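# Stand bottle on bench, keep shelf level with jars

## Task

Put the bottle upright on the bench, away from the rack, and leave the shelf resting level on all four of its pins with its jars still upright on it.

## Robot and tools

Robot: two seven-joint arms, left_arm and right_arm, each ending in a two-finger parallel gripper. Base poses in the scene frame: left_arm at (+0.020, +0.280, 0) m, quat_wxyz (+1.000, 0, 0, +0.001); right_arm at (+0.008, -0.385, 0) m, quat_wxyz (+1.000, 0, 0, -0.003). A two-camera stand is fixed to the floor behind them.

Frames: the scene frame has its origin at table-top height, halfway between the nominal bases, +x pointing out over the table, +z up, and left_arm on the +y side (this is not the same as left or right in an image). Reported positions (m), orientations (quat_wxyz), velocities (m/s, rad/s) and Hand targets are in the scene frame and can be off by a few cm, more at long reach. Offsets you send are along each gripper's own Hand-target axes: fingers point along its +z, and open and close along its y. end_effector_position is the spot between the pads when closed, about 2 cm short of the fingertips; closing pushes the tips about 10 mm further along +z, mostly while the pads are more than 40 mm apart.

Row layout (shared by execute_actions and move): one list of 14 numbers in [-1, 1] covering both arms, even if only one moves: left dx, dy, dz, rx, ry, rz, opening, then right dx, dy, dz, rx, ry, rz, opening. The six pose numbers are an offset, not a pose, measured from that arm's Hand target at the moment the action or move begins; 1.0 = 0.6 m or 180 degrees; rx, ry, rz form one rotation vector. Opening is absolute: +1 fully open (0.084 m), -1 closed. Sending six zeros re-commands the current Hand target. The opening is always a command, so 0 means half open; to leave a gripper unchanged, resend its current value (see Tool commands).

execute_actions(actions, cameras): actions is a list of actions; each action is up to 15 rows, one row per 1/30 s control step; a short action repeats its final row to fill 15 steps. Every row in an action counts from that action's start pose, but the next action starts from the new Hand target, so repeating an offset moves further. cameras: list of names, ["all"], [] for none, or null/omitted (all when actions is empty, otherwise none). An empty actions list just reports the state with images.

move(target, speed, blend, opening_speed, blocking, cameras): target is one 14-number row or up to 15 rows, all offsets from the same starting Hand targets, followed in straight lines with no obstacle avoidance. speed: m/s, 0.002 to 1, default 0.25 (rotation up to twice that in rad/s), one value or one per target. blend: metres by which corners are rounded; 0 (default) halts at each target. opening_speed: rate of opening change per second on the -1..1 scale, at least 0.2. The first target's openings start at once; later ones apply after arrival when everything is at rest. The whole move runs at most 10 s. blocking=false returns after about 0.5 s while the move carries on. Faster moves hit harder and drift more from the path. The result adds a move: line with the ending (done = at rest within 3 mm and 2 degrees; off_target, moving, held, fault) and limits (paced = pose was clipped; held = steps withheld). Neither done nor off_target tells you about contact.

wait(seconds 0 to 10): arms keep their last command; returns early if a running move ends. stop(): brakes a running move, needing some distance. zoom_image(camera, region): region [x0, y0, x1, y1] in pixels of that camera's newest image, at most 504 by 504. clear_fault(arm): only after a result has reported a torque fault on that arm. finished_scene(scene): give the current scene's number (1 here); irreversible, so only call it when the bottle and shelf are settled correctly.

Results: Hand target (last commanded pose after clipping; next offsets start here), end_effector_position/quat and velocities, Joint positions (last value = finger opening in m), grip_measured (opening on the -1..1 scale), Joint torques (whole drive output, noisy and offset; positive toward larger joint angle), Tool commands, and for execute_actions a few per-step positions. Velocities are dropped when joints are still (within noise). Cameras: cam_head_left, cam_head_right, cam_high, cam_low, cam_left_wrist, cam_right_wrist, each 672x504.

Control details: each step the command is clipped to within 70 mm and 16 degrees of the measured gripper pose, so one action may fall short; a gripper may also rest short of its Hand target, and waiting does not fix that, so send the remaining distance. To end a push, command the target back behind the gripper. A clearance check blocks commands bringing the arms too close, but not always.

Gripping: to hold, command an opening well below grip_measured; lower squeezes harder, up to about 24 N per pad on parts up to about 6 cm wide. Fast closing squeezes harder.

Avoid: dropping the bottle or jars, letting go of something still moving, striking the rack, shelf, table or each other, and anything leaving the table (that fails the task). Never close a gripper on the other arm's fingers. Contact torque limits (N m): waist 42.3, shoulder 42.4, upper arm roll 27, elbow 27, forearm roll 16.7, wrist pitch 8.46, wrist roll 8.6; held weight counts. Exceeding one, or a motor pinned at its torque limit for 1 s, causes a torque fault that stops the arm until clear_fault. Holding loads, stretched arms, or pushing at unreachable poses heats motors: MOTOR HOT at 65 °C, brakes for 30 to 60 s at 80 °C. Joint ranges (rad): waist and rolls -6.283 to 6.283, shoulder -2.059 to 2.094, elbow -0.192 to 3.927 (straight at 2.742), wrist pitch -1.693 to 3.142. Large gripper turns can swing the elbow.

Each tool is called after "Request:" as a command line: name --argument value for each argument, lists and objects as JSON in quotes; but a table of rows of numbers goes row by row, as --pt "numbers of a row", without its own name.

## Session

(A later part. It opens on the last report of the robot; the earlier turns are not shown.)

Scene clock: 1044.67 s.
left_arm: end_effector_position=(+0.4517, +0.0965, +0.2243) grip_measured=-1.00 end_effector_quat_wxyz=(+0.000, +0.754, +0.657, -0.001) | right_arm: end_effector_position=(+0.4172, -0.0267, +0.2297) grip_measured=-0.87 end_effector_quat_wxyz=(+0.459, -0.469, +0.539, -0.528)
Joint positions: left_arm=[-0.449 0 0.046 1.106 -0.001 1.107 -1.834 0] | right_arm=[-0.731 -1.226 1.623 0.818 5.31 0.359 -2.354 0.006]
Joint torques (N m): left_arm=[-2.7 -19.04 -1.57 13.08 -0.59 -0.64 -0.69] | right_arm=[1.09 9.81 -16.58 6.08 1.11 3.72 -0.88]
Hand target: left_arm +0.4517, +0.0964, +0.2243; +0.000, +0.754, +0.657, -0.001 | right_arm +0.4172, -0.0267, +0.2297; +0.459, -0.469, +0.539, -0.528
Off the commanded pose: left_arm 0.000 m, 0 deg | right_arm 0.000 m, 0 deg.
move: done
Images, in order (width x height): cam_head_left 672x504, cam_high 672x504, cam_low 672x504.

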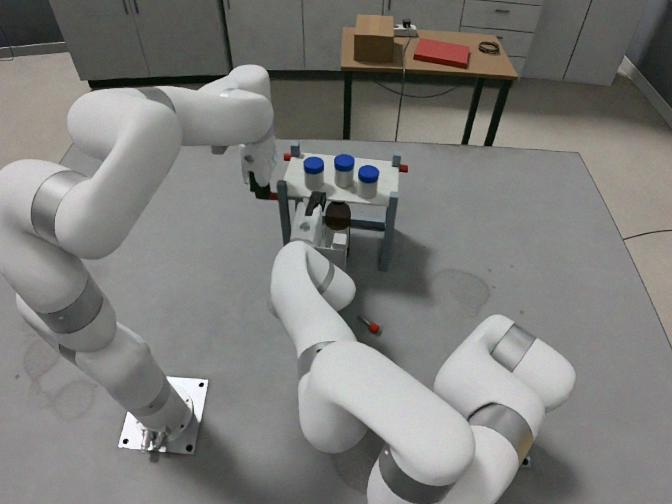

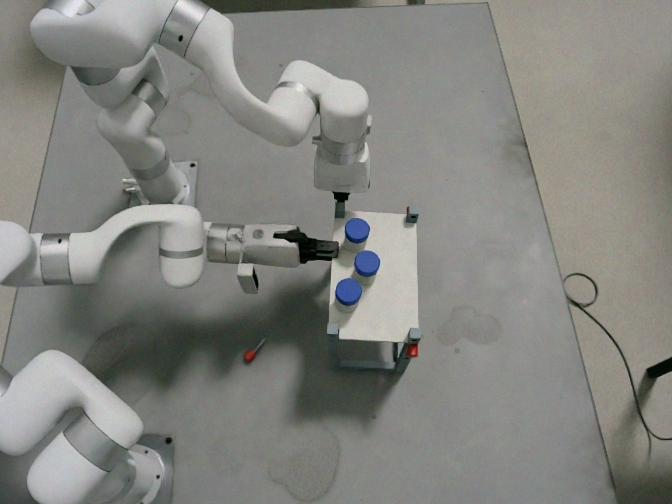

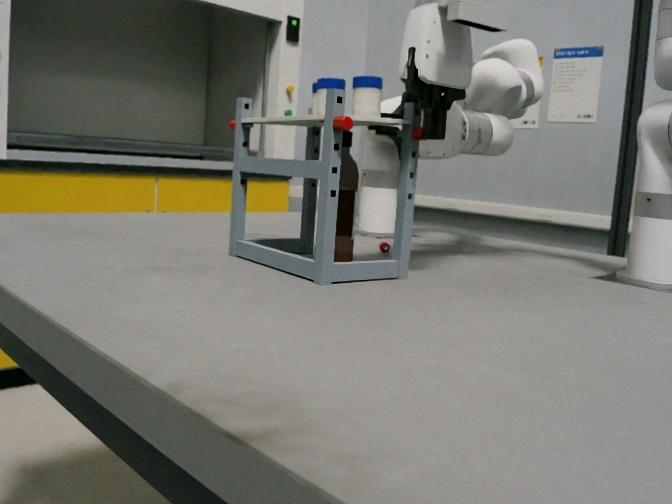

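Request:
move --pt "0 0 0 0 0 0 -1 0 0.0092 0 0.0094 0 0.0061 -1" --pt "0 0 0 0 0 0 -1 0 0.0092 0 0.0094 0 0.0061 -0.5" --speed 0.03 --opening_speed 0.4 --cameras '["cam_low","cam_high","cam_right_wrist"]'

Request:
zoom_image --camera "cam_low" --region '[310, 90, 450, 195]'

Scene clock: 1117.50 s.
left_arm: end_effector_position=(+0.4517, +0.0964, +0.2243) grip_measured=-1.00 end_effector_quat_wxyz=(+0.000, +0.754, +0.657, -0.001) | right_arm: end_effector_position=(+0.4171, -0.0267, +0.2242) grip_measured=-0.52 end_effector_quat_wxyz=(+0.471, -0.457, +0.535, -0.532)
Joint positions: left_arm=[-0.449 0 0.046 1.106 -0.001 1.107 -1.834 0] | right_arm=[-0.734 -1.271 1.641 0.821 5.318 0.363 -2.303 0.021]
Joint torques (N m): left_arm=[-3.1 -19.49 -2.09 13.18 0.04 -2.31 -0.59] | right_arm=[-0.71 10.61 -14.7 4.36 -0.27 1.99 0.78]
Hand target: left_arm +0.4517, +0.0964, +0.2243; +0.000, +0.754, +0.657, -0.001 | right_arm +0.4171, -0.0267, +0.2242; +0.471, -0.457, +0.535, -0.532
Off the commanded pose: left_arm 0.000 m, 0 deg | right_arm 0.000 m, 0 deg.
move: done
Images, in order (width x height): cam_high 672x504, cam_low 672x504, cam_right_wrist 672x504.

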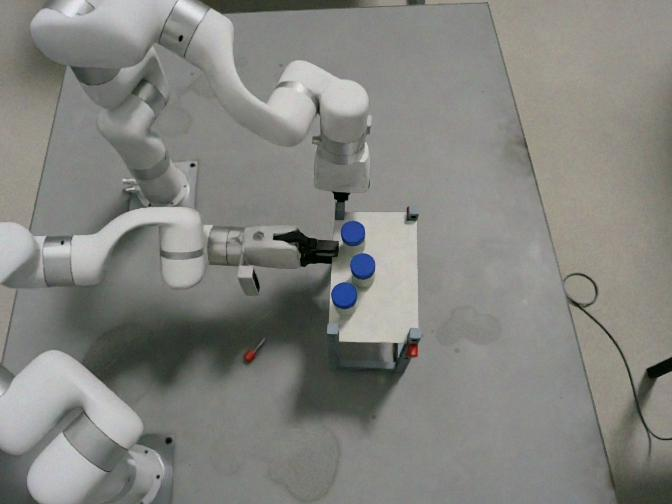

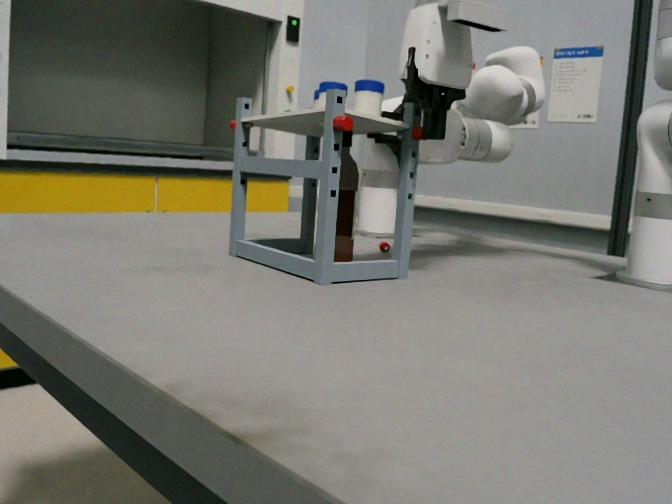

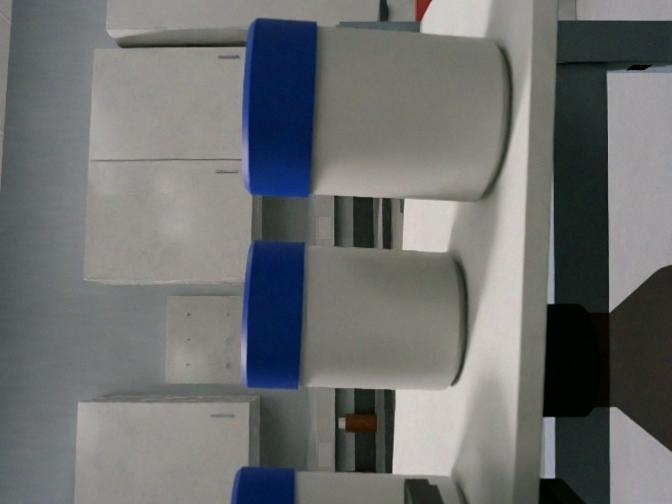

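Scaled by 3.600 from the camera's 672x504 image, which has a finer 960x720 frame.

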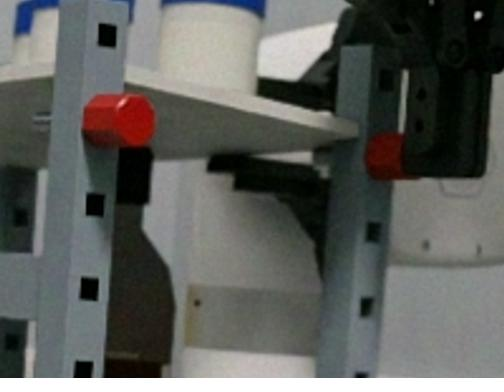

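Request:
execute_actions --actions '[]'

Request:
zoom_image --camera "cam_head_left" --region '[250, 130, 430, 280]'

Request:
zoom_image --camera "cam_low" --region '[225, 70, 365, 190]'

Request:
zoom_image --camera "cam_high" --region '[300, 190, 450, 380]'

Scene clock: 1137.83 s.
left_arm: end_effector_position=(+0.4517, +0.0964, +0.2243) grip_measured=-1.00 end_effector_quat_wxyz=(+0.000, +0.754, +0.657, -0.001) | right_arm: end_effector_position=(+0.4171, -0.0267, +0.2242) grip_measured=-0.52 end_effector_quat_wxyz=(+0.471, -0.457, +0.535, -0.532)
Joint positions: left_arm=[-0.449 0 0.046 1.106 -0.001 1.107 -1.834 0] | right_arm=[-0.734 -1.271 1.641 0.821 5.318 0.363 -2.303 0.021]
Joint velocities: within noise
Joint torques (N m): left_arm=[-2.43 -19.82 -1.55 13.31 0.06 -2.38 -0.6] | right_arm=[0.48 11 -14.2 4.13 -0.45 0.76 0.76]
Hand target: left_arm +0.4517, +0.0964, +0.2243; +0.000, +0.754, +0.657, -0.001 | right_arm +0.4171, -0.0267, +0.2242; +0.471, -0.457, +0.535, -0.532
Tool commands: left_gripper/opening=-1.0 right_gripper/opening=-0.5
Off the commanded pose: left_arm 0.000 m, 0 deg | right_arm 0.000 m, 0 deg.

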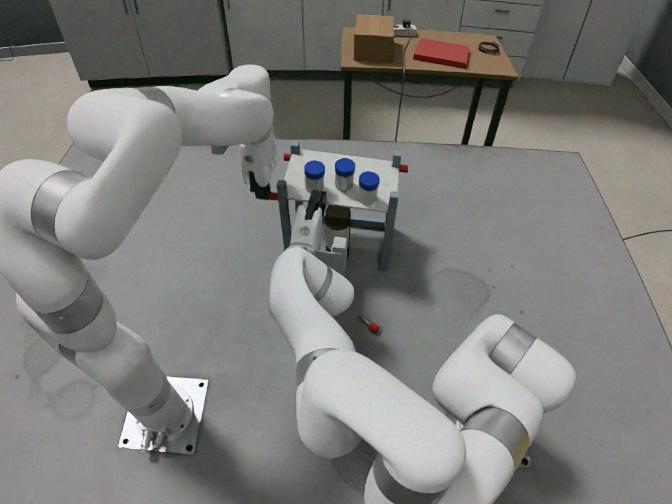

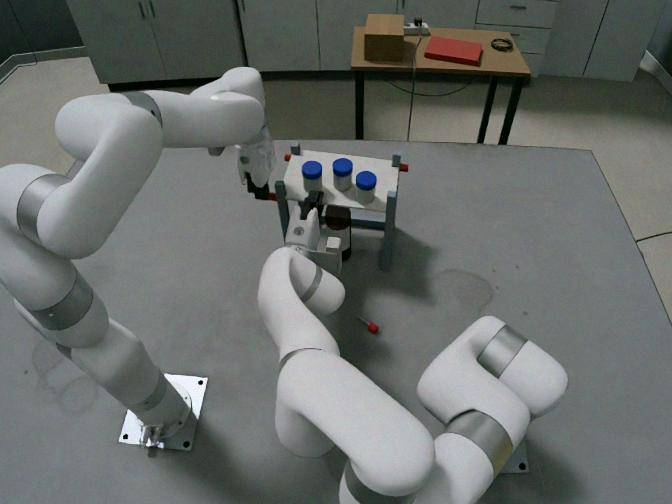

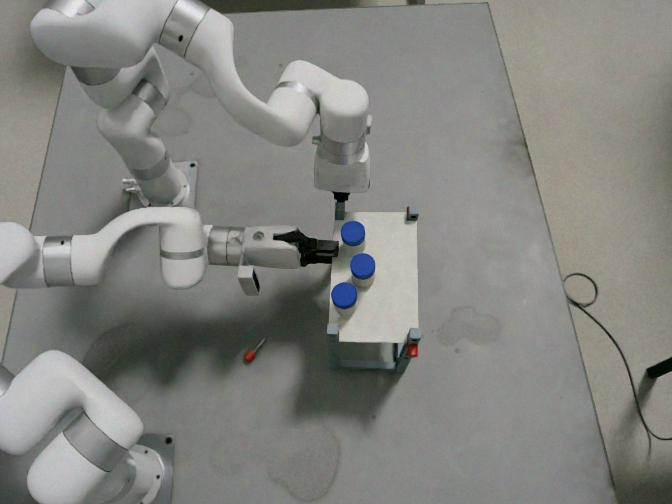

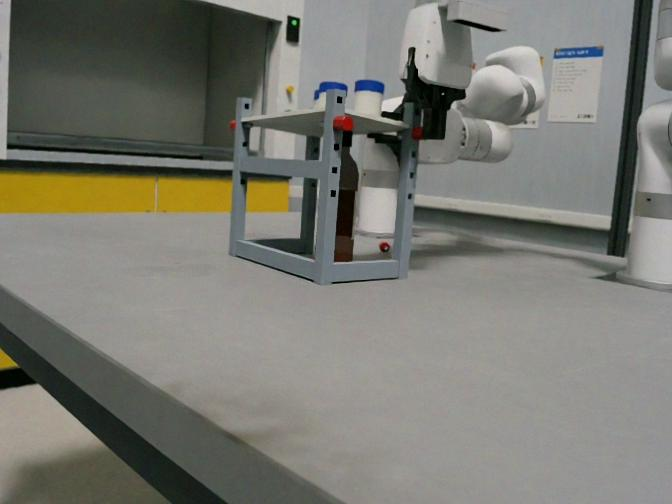

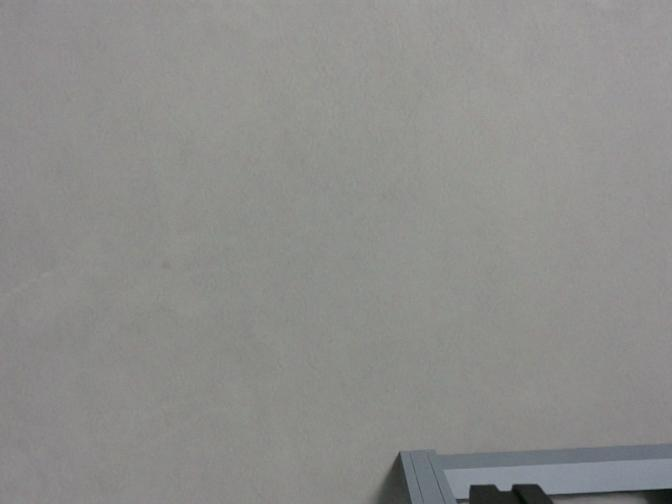

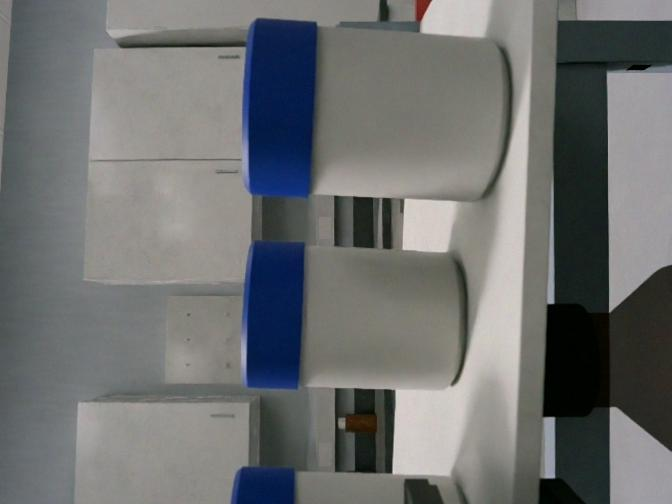

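Scaled by 2.800 from the camera's 672x504 image, which has a finer 960x720 frame.

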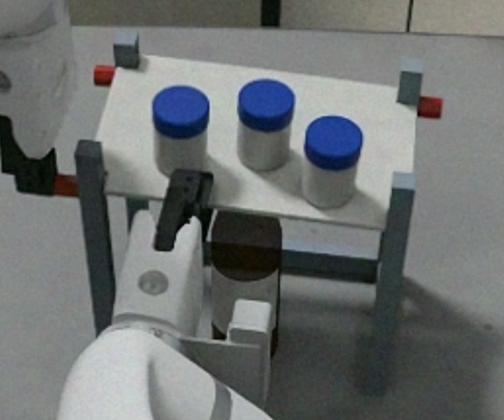

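Scaled by 3.600 from the camera's 672x504 image, which has a finer 960x720 frame.

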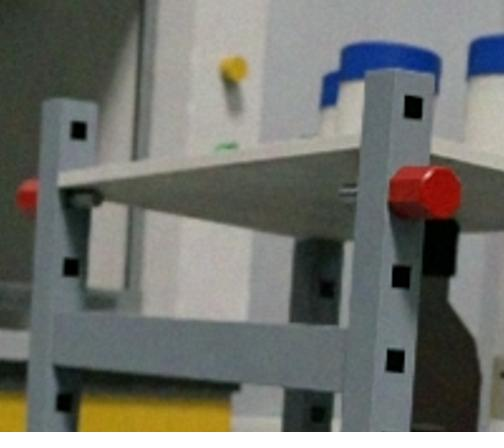

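Scaled by 2.653 from the camera's 672x504 image, which has a finer 960x720 frame.

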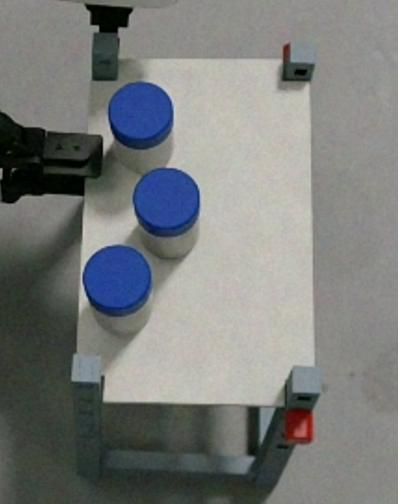

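Request:
move --pt "0.05 0 0 0 0 0 -1 0 0 -0.1667 0 0 0 -0.5" --pt "0.1333 0 0 0 0 0 -1 0.2693 0.0830 -0.2528 -0.4839 0.1593 0.1492 1" --speed 0.2 --cameras '["all"]'

Request:
zoom_image --camera "cam_low" --region '[340, 90, 460, 180]'

Request:
zoom_image --camera "cam_head_left" --region '[250, 130, 430, 280]'

Scene clock: 1241.17 s.
left_arm: end_effector_position=(+0.4627, +0.1756, +0.2242) grip_measured=-1.00 end_effector_quat_wxyz=(+0.000, +0.754, +0.657, -0.001) | right_arm: end_effector_position=(+0.2451, -0.1648, +0.1699) grip_measured=+1.00 end_effector_quat_wxyz=(+0.000, -0.396, +0.918, +0.001)
Joint positions: left_arm=[-0.368 -0.047 0.133 1.053 0.006 1.101 -1.669 0] | right_arm=[0.763 -0.441 -0.007 0.518 6.281 0.959 -3.203 0.084]
Joint torques (N m): left_arm=[2.45 -22.31 0.77 11.7 0.23 -2.54 0.37] | right_arm=[1.19 -6.69 -0.26 15.98 0.41 -1.13 -0.74]
Hand target: left_arm +0.4627, +0.1756, +0.2242; +0.000, +0.754, +0.657, -0.001 | right_arm +0.2451, -0.1648, +0.1699; +0.000, -0.396, +0.918, +0.001
Off the commanded pose: left_arm 0.000 m, 0 deg | right_arm 0.000 m, 0 deg.
joint sent to its limit (right arm) — joint 5 (forearm roll), upper limit. The joint targets still meet the commanded pose.
move: done

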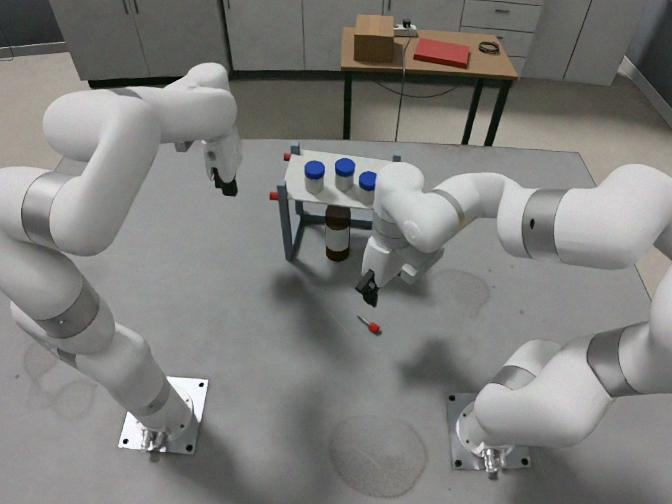

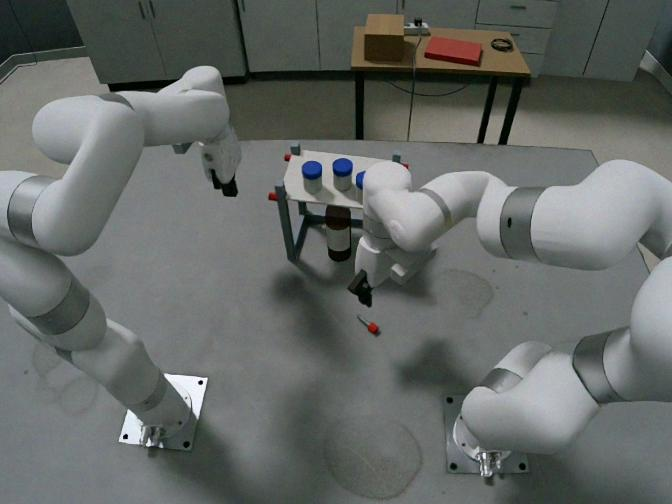

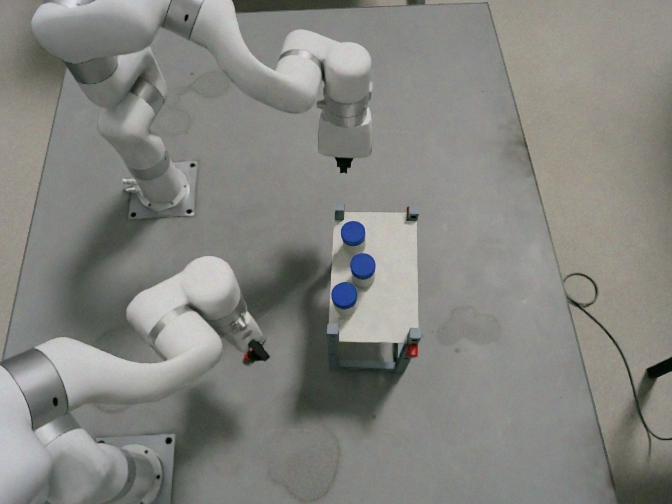

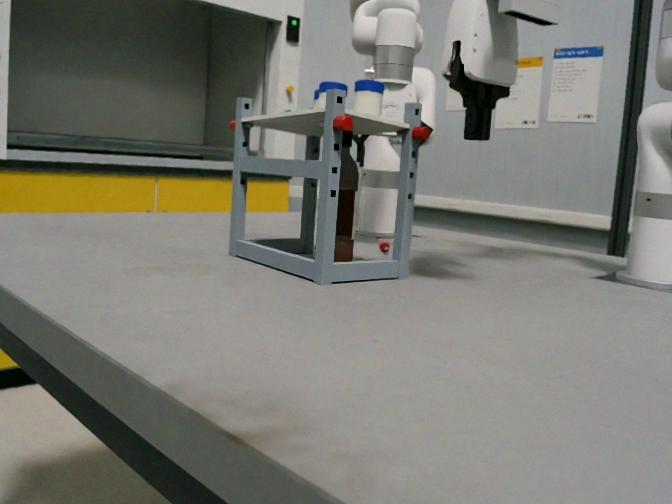

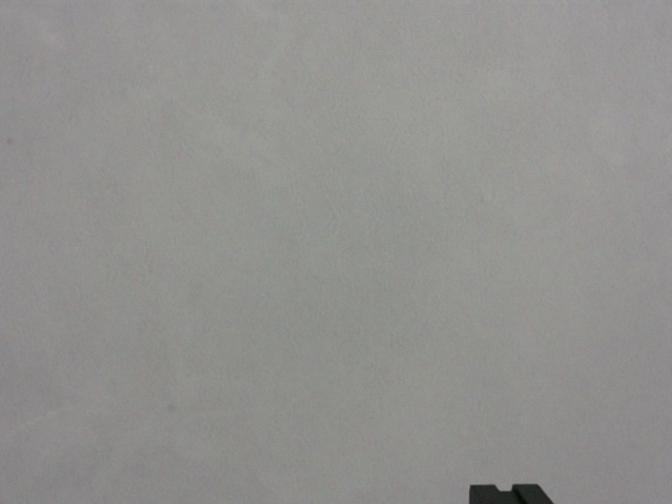

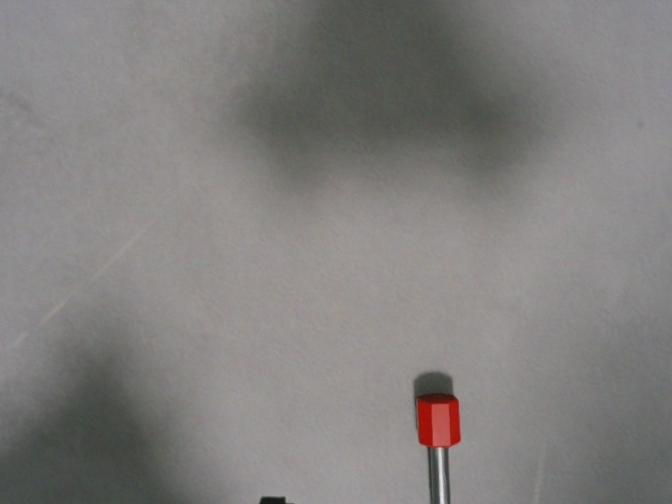

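Scaled by 4.200 from the camera's 672x504 image, which has a finer 960x720 frame.

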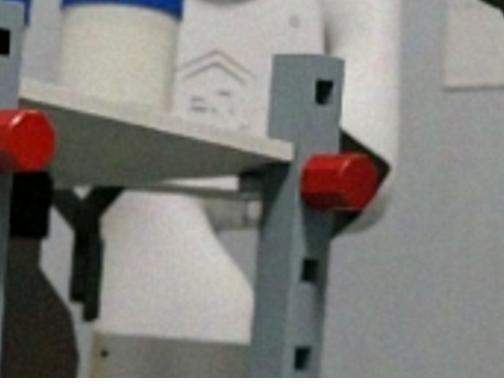

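Scaled by 2.800 from the camera's 672x504 image, which has a finer 960x720 frame.

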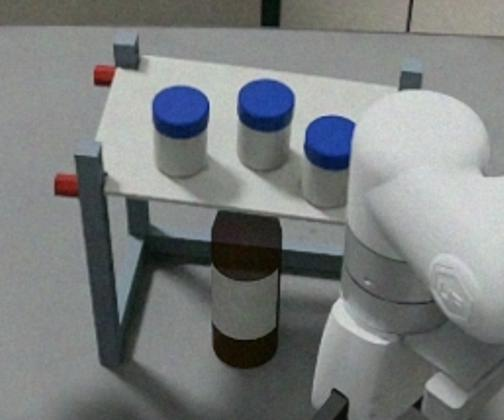

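Request:
move --target '[0,0,0,0,0,0,-1,0,0.0117,0.2080,0,0,0,0.3]' --speed 0.2 --cameras '["cam_high","cam_head_left","cam_low","cam_right_wrist"]'

Request:
zoom_image --camera "cam_high" --region '[200, 310, 320, 400]'

Request:
zoom_image --camera "cam_head_left" --region '[320, 270, 420, 350]'

Request:
zoom_image --camera "cam_low" --region '[350, 190, 430, 270]'

Scene clock: 1265.00 s.
left_arm: end_effector_position=(+0.4627, +0.1756, +0.2242) grip_measured=-1.00 end_effector_quat_wxyz=(+0.000, +0.754, +0.657, -0.001) | right_arm: end_effector_position=(+0.2400, -0.1599, +0.0451) grip_measured=+0.29 end_effector_quat_wxyz=(+0.000, -0.396, +0.918, +0.001)
Joint positions: left_arm=[-0.368 -0.047 0.133 1.053 0.006 1.101 -1.669 0] | right_arm=[0.795 -0.112 -0.018 0.37 6.281 0.482 -3.182 0.056]
Joint torques (N m): left_arm=[2.07 -22.36 0.59 11.59 0.1 -2.46 0.36] | right_arm=[1.42 -7.81 -0.21 13.69 -0.22 -3.55 -0.13]
Hand target: left_arm +0.4627, +0.1756, +0.2242; +0.000, +0.754, +0.657, -0.001 | right_arm +0.2400, -0.1599, +0.0451; +0.000, -0.396, +0.918, +0.001
Off the commanded pose: left_arm 0.000 m, 0 deg | right_arm 0.000 m, 0 deg.
joint sent to its limit (right arm) — joint 5 (forearm roll), upper limit. The joint targets still meet the commanded pose.
move: done
Images, in order (width x height): cam_head_left 672x504, cam_high 672x504, cam_low 672x504, cam_right_wrist 672x504.

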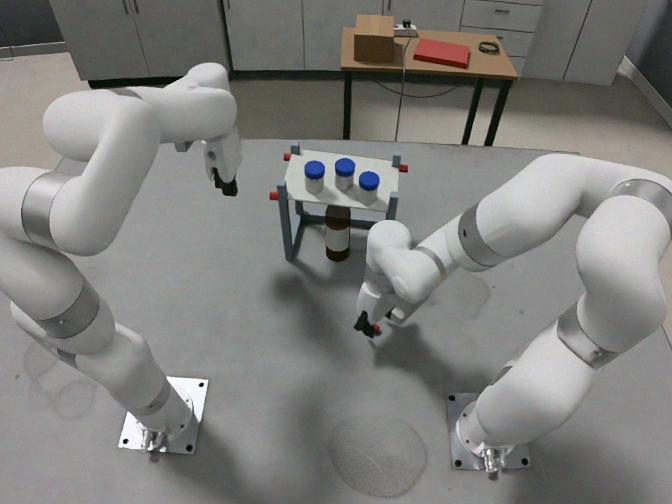

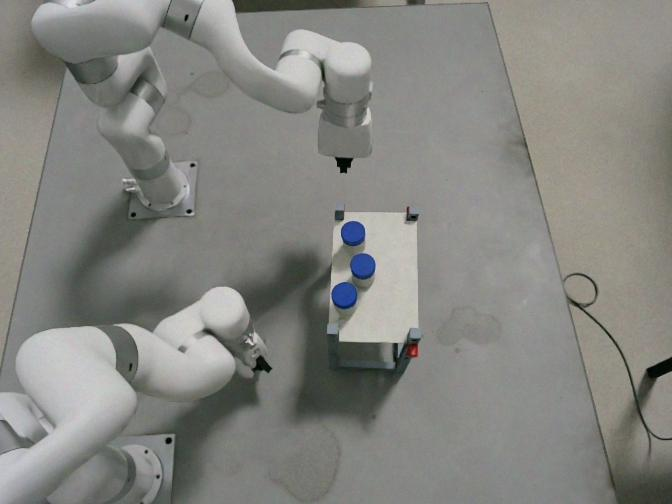

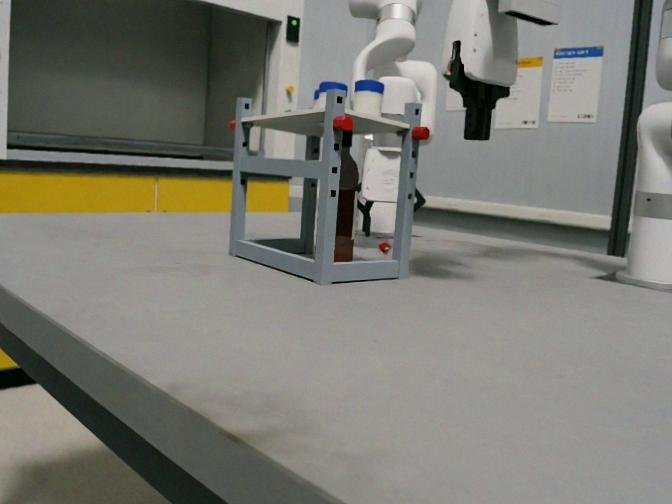

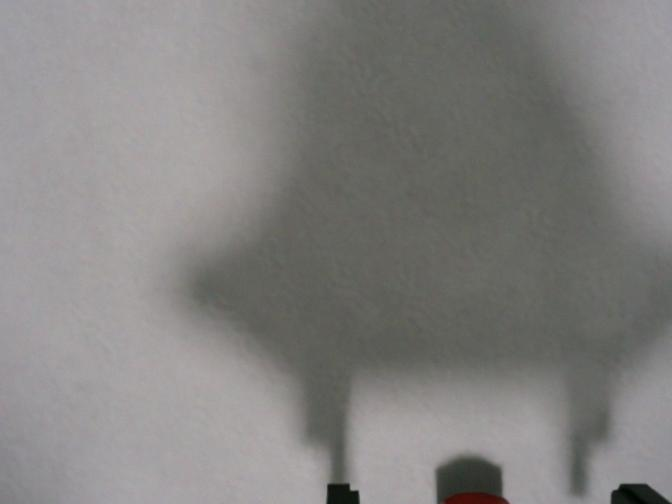

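Scaled by 4.200 from the camera's 672x504 image, which has a finer 960x720 frame.

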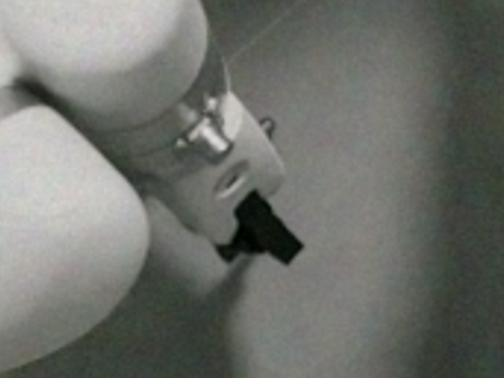

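Scaled by 5.040 from the camera's 672x504 image, which has a finer 960x720 frame.

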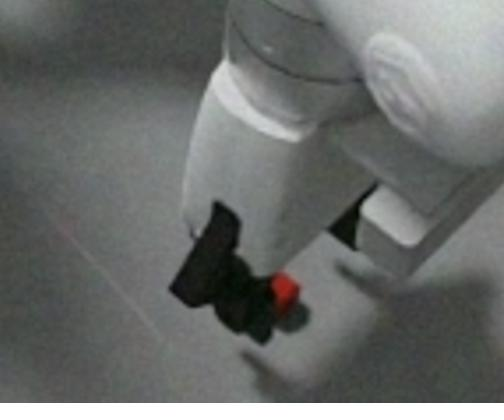

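Scaled by 6.300 from the camera's 672x504 image, which has a finer 960x720 frame.

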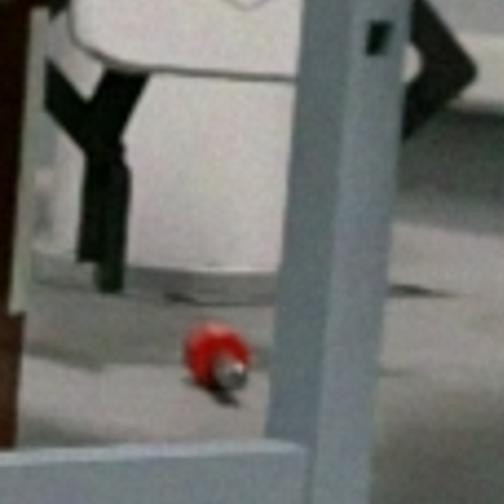

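Request:
move --pt "0 0 0 0 0 0 -1 0.005 0 0.030 0 0 0 0.3" --pt "0 0 0 0 0 0 -1 0.005 0 0.030 0 0 0 -0.9" --speed 0.12 --opening_speed 1.5 --cameras '["cam_high","cam_head_left","cam_low","cam_right_wrist"]'

Request:
zoom_image --camera "cam_head_left" --region '[320, 270, 420, 350]'

Request:
zoom_image --camera "cam_low" --region '[350, 190, 430, 270]'

Scene clock: 1282.40 s.
left_arm: end_effector_position=(+0.4627, +0.1756, +0.2242) grip_measured=-1.00 end_effector_quat_wxyz=(+0.000, +0.754, +0.657, -0.001) | right_arm: end_effector_position=(+0.2380, -0.1620, +0.0271) grip_measured=-0.60 end_effector_quat_wxyz=(+0.000, -0.396, +0.918, +0.001)
Joint positions: left_arm=[-0.368 -0.047 0.133 1.053 0.006 1.101 -1.669 0] | right_arm=[0.813 -0.052 -0.037 0.355 6.281 0.407 -3.182 0.018]
Joint torques (N m): left_arm=[2.2 -22.24 0.59 11.53 -0.05 -2.44 0.4] | right_arm=[0.96 -8.52 -0.62 11.19 -0.2 -3.28 -0.33]
Hand target: left_arm +0.4627, +0.1756, +0.2242; +0.000, +0.754, +0.657, -0.001 | right_arm +0.2380, -0.1620, +0.0271; +0.000, -0.396, +0.918, +0.001
Off the commanded pose: left_arm 0.000 m, 0 deg | right_arm 0.000 m, 0 deg.
joint sent to its limit (right arm) — joint 5 (forearm roll), upper limit. The joint targets still meet the commanded pose.
move: done
Images, in order (width x height): cam_head_left 672x504, cam_high 672x504, cam_low 672x504, cam_right_wrist 672x504.

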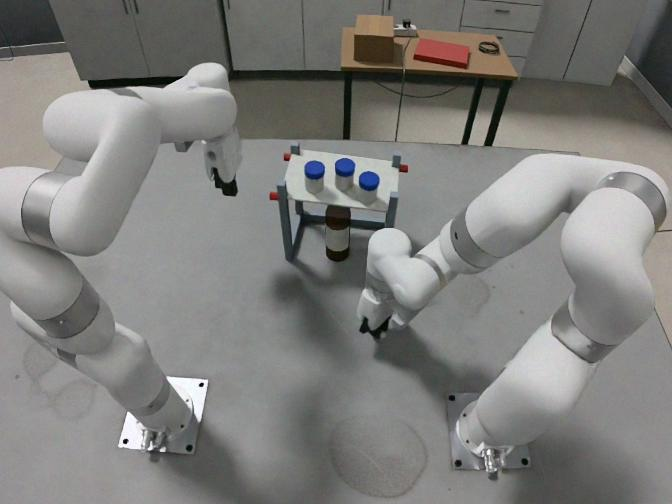

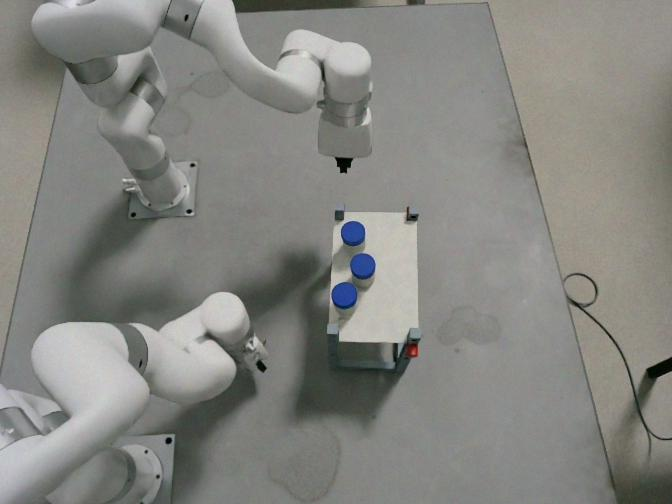

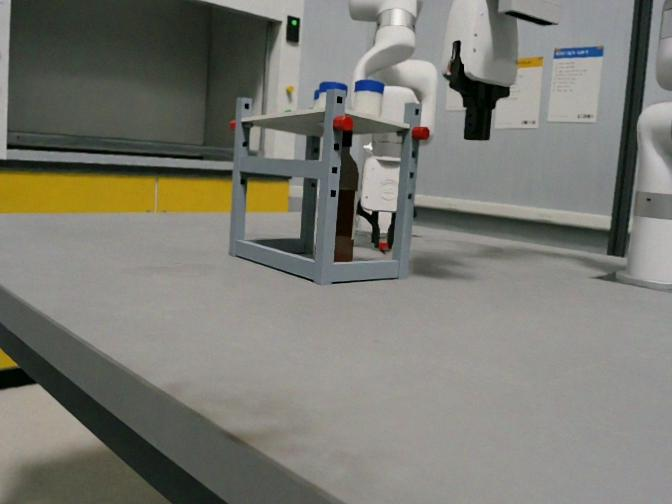

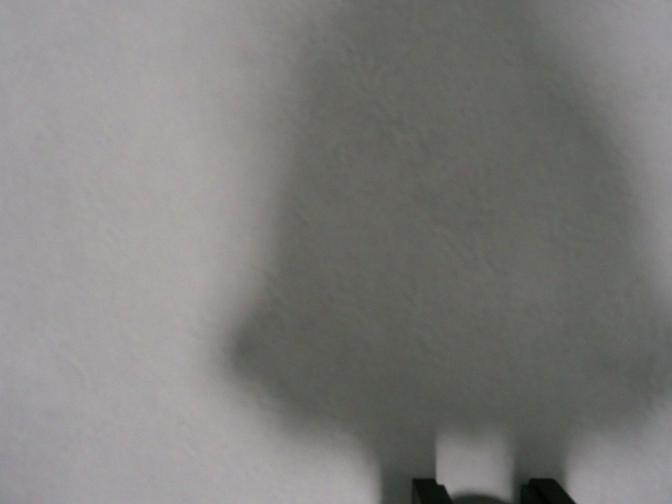

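Scaled by 5.040 from the camera's 672x504 image, which has a finer 960x720 frame.

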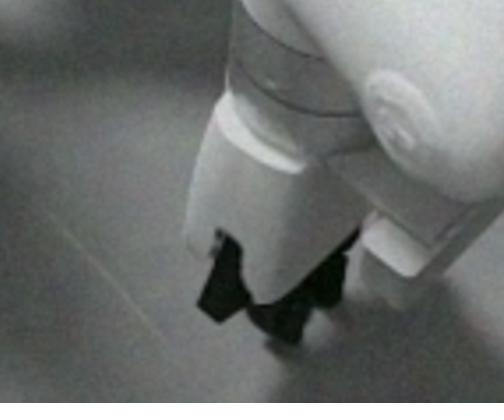

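Scaled by 6.300 from the camera's 672x504 image, which has a finer 960x720 frame.

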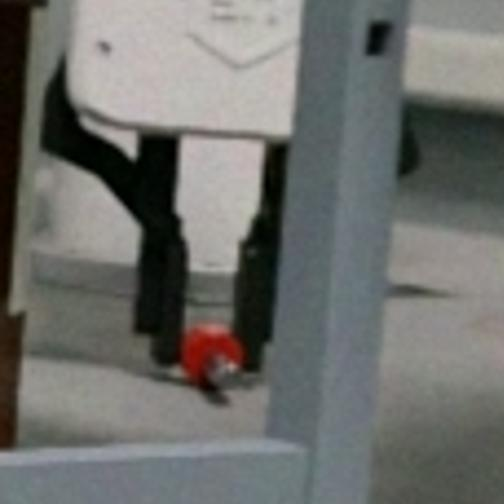

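Request:
move --pt "0 0 0 0 0 0 -1 0 0 -0.08 0 0 0 -0.9" --pt "0 0 0 0 0 0 -1 -0.0171 -0.3757 -0.3387 0 0 -0.2072 -0.9" --speed 0.2 --blend '[0.02,0]' --cameras '["cam_high","cam_head_left","cam_head_right","cam_low","cam_right_wrist"]'

Request:
zoom_image --camera "cam_high" --region '[280, 300, 400, 400]'

Request:
zoom_image --camera "cam_head_left" --region '[360, 150, 460, 230]'

Scene clock: 1338.00 s.
left_arm: end_effector_position=(+0.4627, +0.1756, +0.2242) grip_measured=-1.00 end_effector_quat_wxyz=(+0.000, +0.754, +0.657, -0.001) | right_arm: end_effector_position=(+0.4088, -0.3097, +0.2301) grip_measured=-0.60 end_effector_quat_wxyz=(+0.000, -0.668, +0.744, +0.000)
Joint positions: left_arm=[-0.368 -0.047 0.133 1.053 0.006 1.101 -1.669 0] | right_arm=[0.664 -0.234 -0.44 0.901 6.175 1.115 -4.329 0.018]
Joint torques (N m): left_arm=[2.11 -22.4 0.56 11.62 -0.41 -2.42 0.34] | right_arm=[1.05 -7.75 1.11 18.51 0.42 -1.14 -1.01]
Hand target: left_arm +0.4627, +0.1756, +0.2242; +0.000, +0.754, +0.657, -0.001 | right_arm +0.4088, -0.3097, +0.2301; +0.000, -0.668, +0.744, +0.000
Off the commanded pose: left_arm 0.000 m, 0 deg | right_arm 0.000 m, 0 deg.
move: done
Images, in order (width x height): cam_head_left 672x504, cam_head_right 672x504, cam_high 672x504, cam_low 672x504, cam_right_wrist 672x504.

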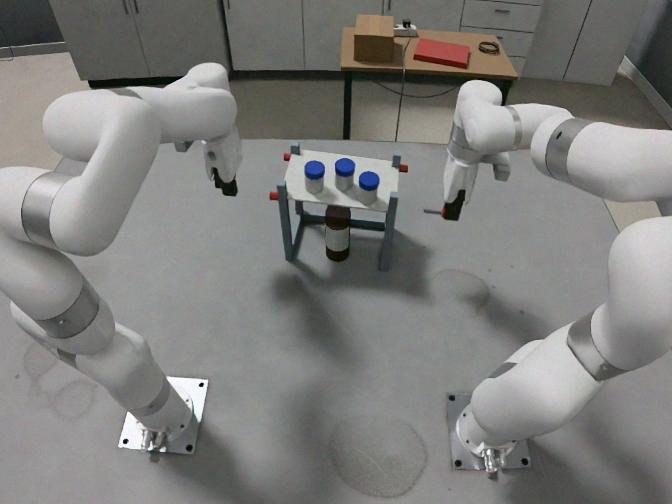

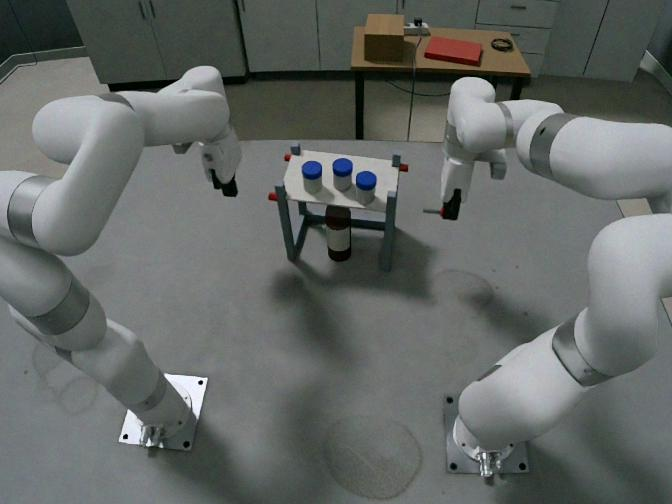

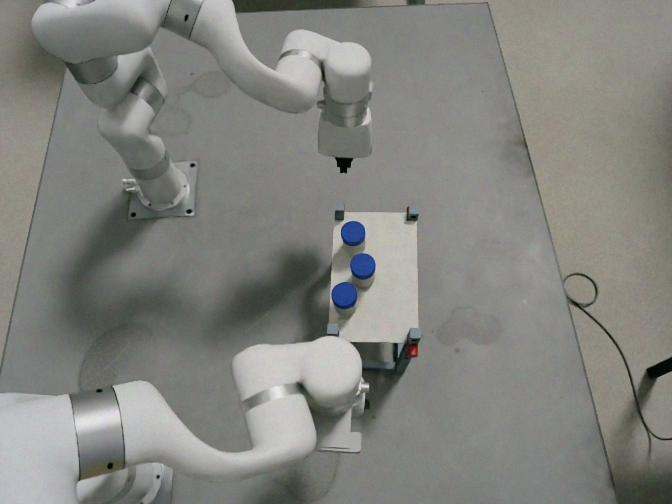

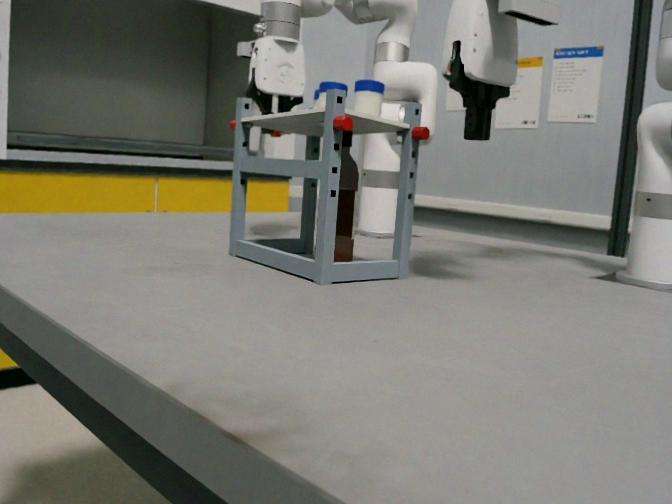

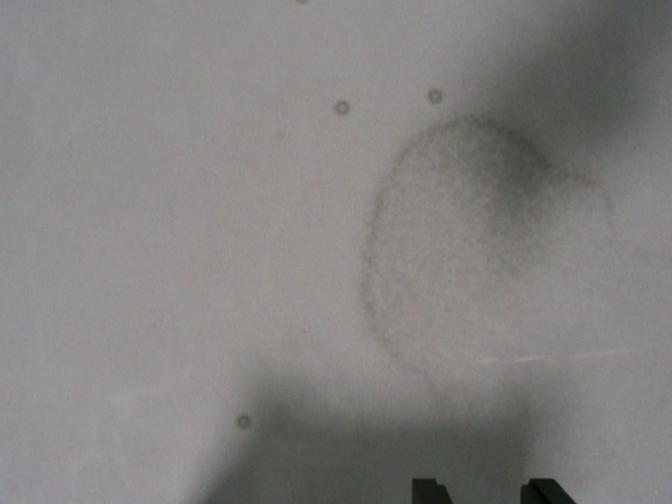

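Scaled by 4.200 from the camera's 672x504 image, which has a finer 960x720 frame.

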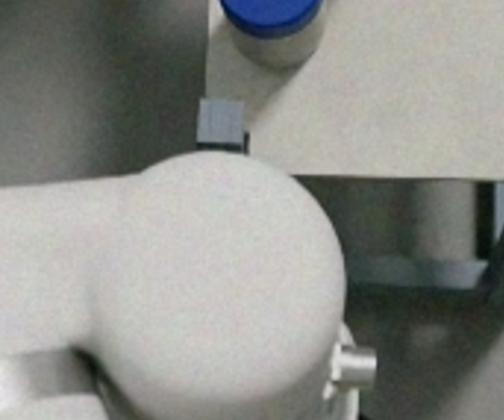

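Scaled by 5.040 from the camera's 672x504 image, which has a finer 960x720 frame.

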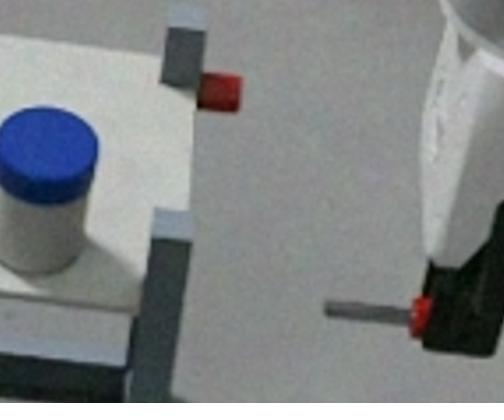

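Request:
move --pt "0 0 0 0 0 0 -1 0 0 -0.2167 0 0 0 -0.9" --pt "0 0 0 0 0 0 -1 -0.3093 0.0007 -0.2167 0 0 0 -0.9" --speed 0.3 --blend '[0.05,0]' --cameras '["cam_right_wrist"]'

Request:
move --pt "0 0 0 0 0 0 -1 0.14 0 0 0 0 0.5 -0.9" --pt "0 0 0 0 0 0 -1 0.28 0 0 0 0 1.0 -0.9" --speed 0.4 --blend '[0.03,0]' --cameras '["cam_right_wrist"]'

Scene clock: 1490.10 s.
left_arm: end_effector_position=(+0.4627, +0.1756, +0.2242) grip_measured=-1.00 end_effector_quat_wxyz=(+0.000, +0.754, +0.657, -0.001) | right_arm: end_effector_position=(+0.4281, -0.1253, +0.3603) grip_measured=-0.60 end_effector_quat_wxyz=(+0.000, -0.668, +0.744, -0.006)
Joint positions: left_arm=[-0.368 -0.047 0.133 1.053 0.006 1.101 -1.669 0] | right_arm=[0.711 0.061 -0.151 1.567 6.281 1.503 -4.052 0.018]
Joint torques (N m): left_arm=[2.09 -22.2 0.63 11.61 -0.31 -2.34 0.37] | right_arm=[-0.26 -13.35 0.58 18.65 0.72 -1.16 0.85]
Hand target: left_arm +0.4627, +0.1756, +0.2242; +0.000, +0.754, +0.657, -0.001 | right_arm +0.4282, -0.1253, +0.3603; +0.000, -0.668, +0.744, +0.000
Off the commanded pose: left_arm 0.000 m, 0 deg | right_arm 0.000 m, 1 deg.
joint sent to its limit (right arm) — joint 5 (forearm roll), upper limit. The joint targets still meet the commanded pose.
move: done
Images, in order (width x height): cam_right_wrist 672x504.

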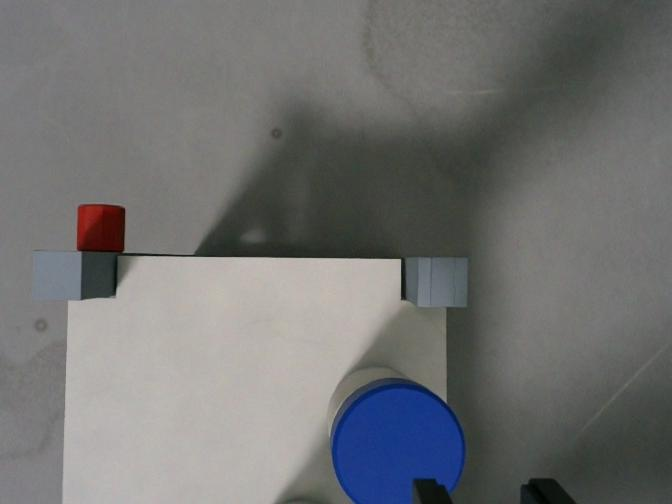

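Scene clock: 1494.67 s.
left_arm: end_effector_position=(+0.4627, +0.1756, +0.2242) grip_measured=-1.00 end_effector_quat_wxyz=(+0.000, +0.754, +0.657, -0.001) | right_arm: end_effector_position=(+0.4103, -0.2923, +0.3601) grip_measured=-0.60 end_effector_quat_wxyz=(-0.001, +0.744, +0.669, +0.000)
Joint positions: left_arm=[-0.368 -0.047 0.133 1.053 0.006 1.101 -1.669 0] | right_arm=[0.46 -0.221 -0.197 1.267 6.241 1.484 -1.199 0.018]
Joint torques (N m): left_arm=[1.98 -22.25 0.46 11.72 -0.37 -2.35 0.26] | right_arm=[-1.16 -10.33 1.7 16.86 -0.85 -3.78 0.79]
Hand target: left_arm +0.4627, +0.1756, +0.2242; +0.000, +0.754, +0.657, -0.001 | right_arm +0.4103, -0.2923, +0.3601; +0.000, +0.744, +0.668, +0.000
Off the commanded pose: left_arm 0.000 m, 0 deg | right_arm 0.000 m, 0 deg.
move: done
Images, in order (width x height): cam_right_wrist 672x504.

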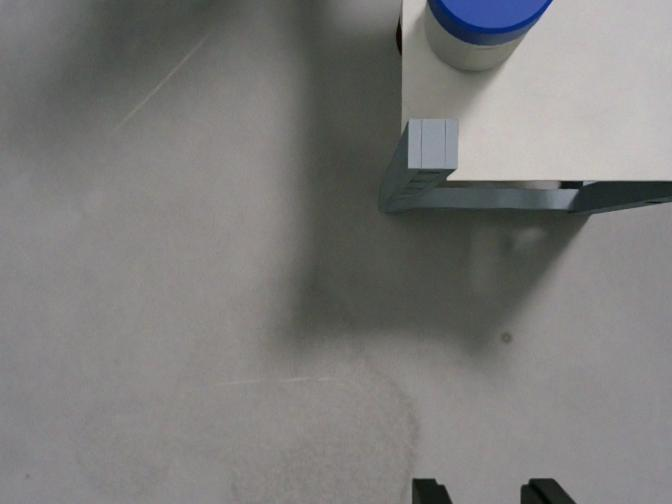

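Request:
zoom_image --camera "cam_right_wrist" --region '[370, 100, 490, 220]'

Scaled by 4.200 from the camera's 672x504 image, which has a finer 960x720 frame.

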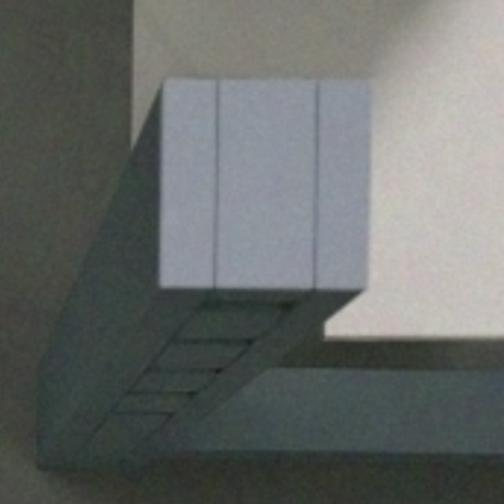

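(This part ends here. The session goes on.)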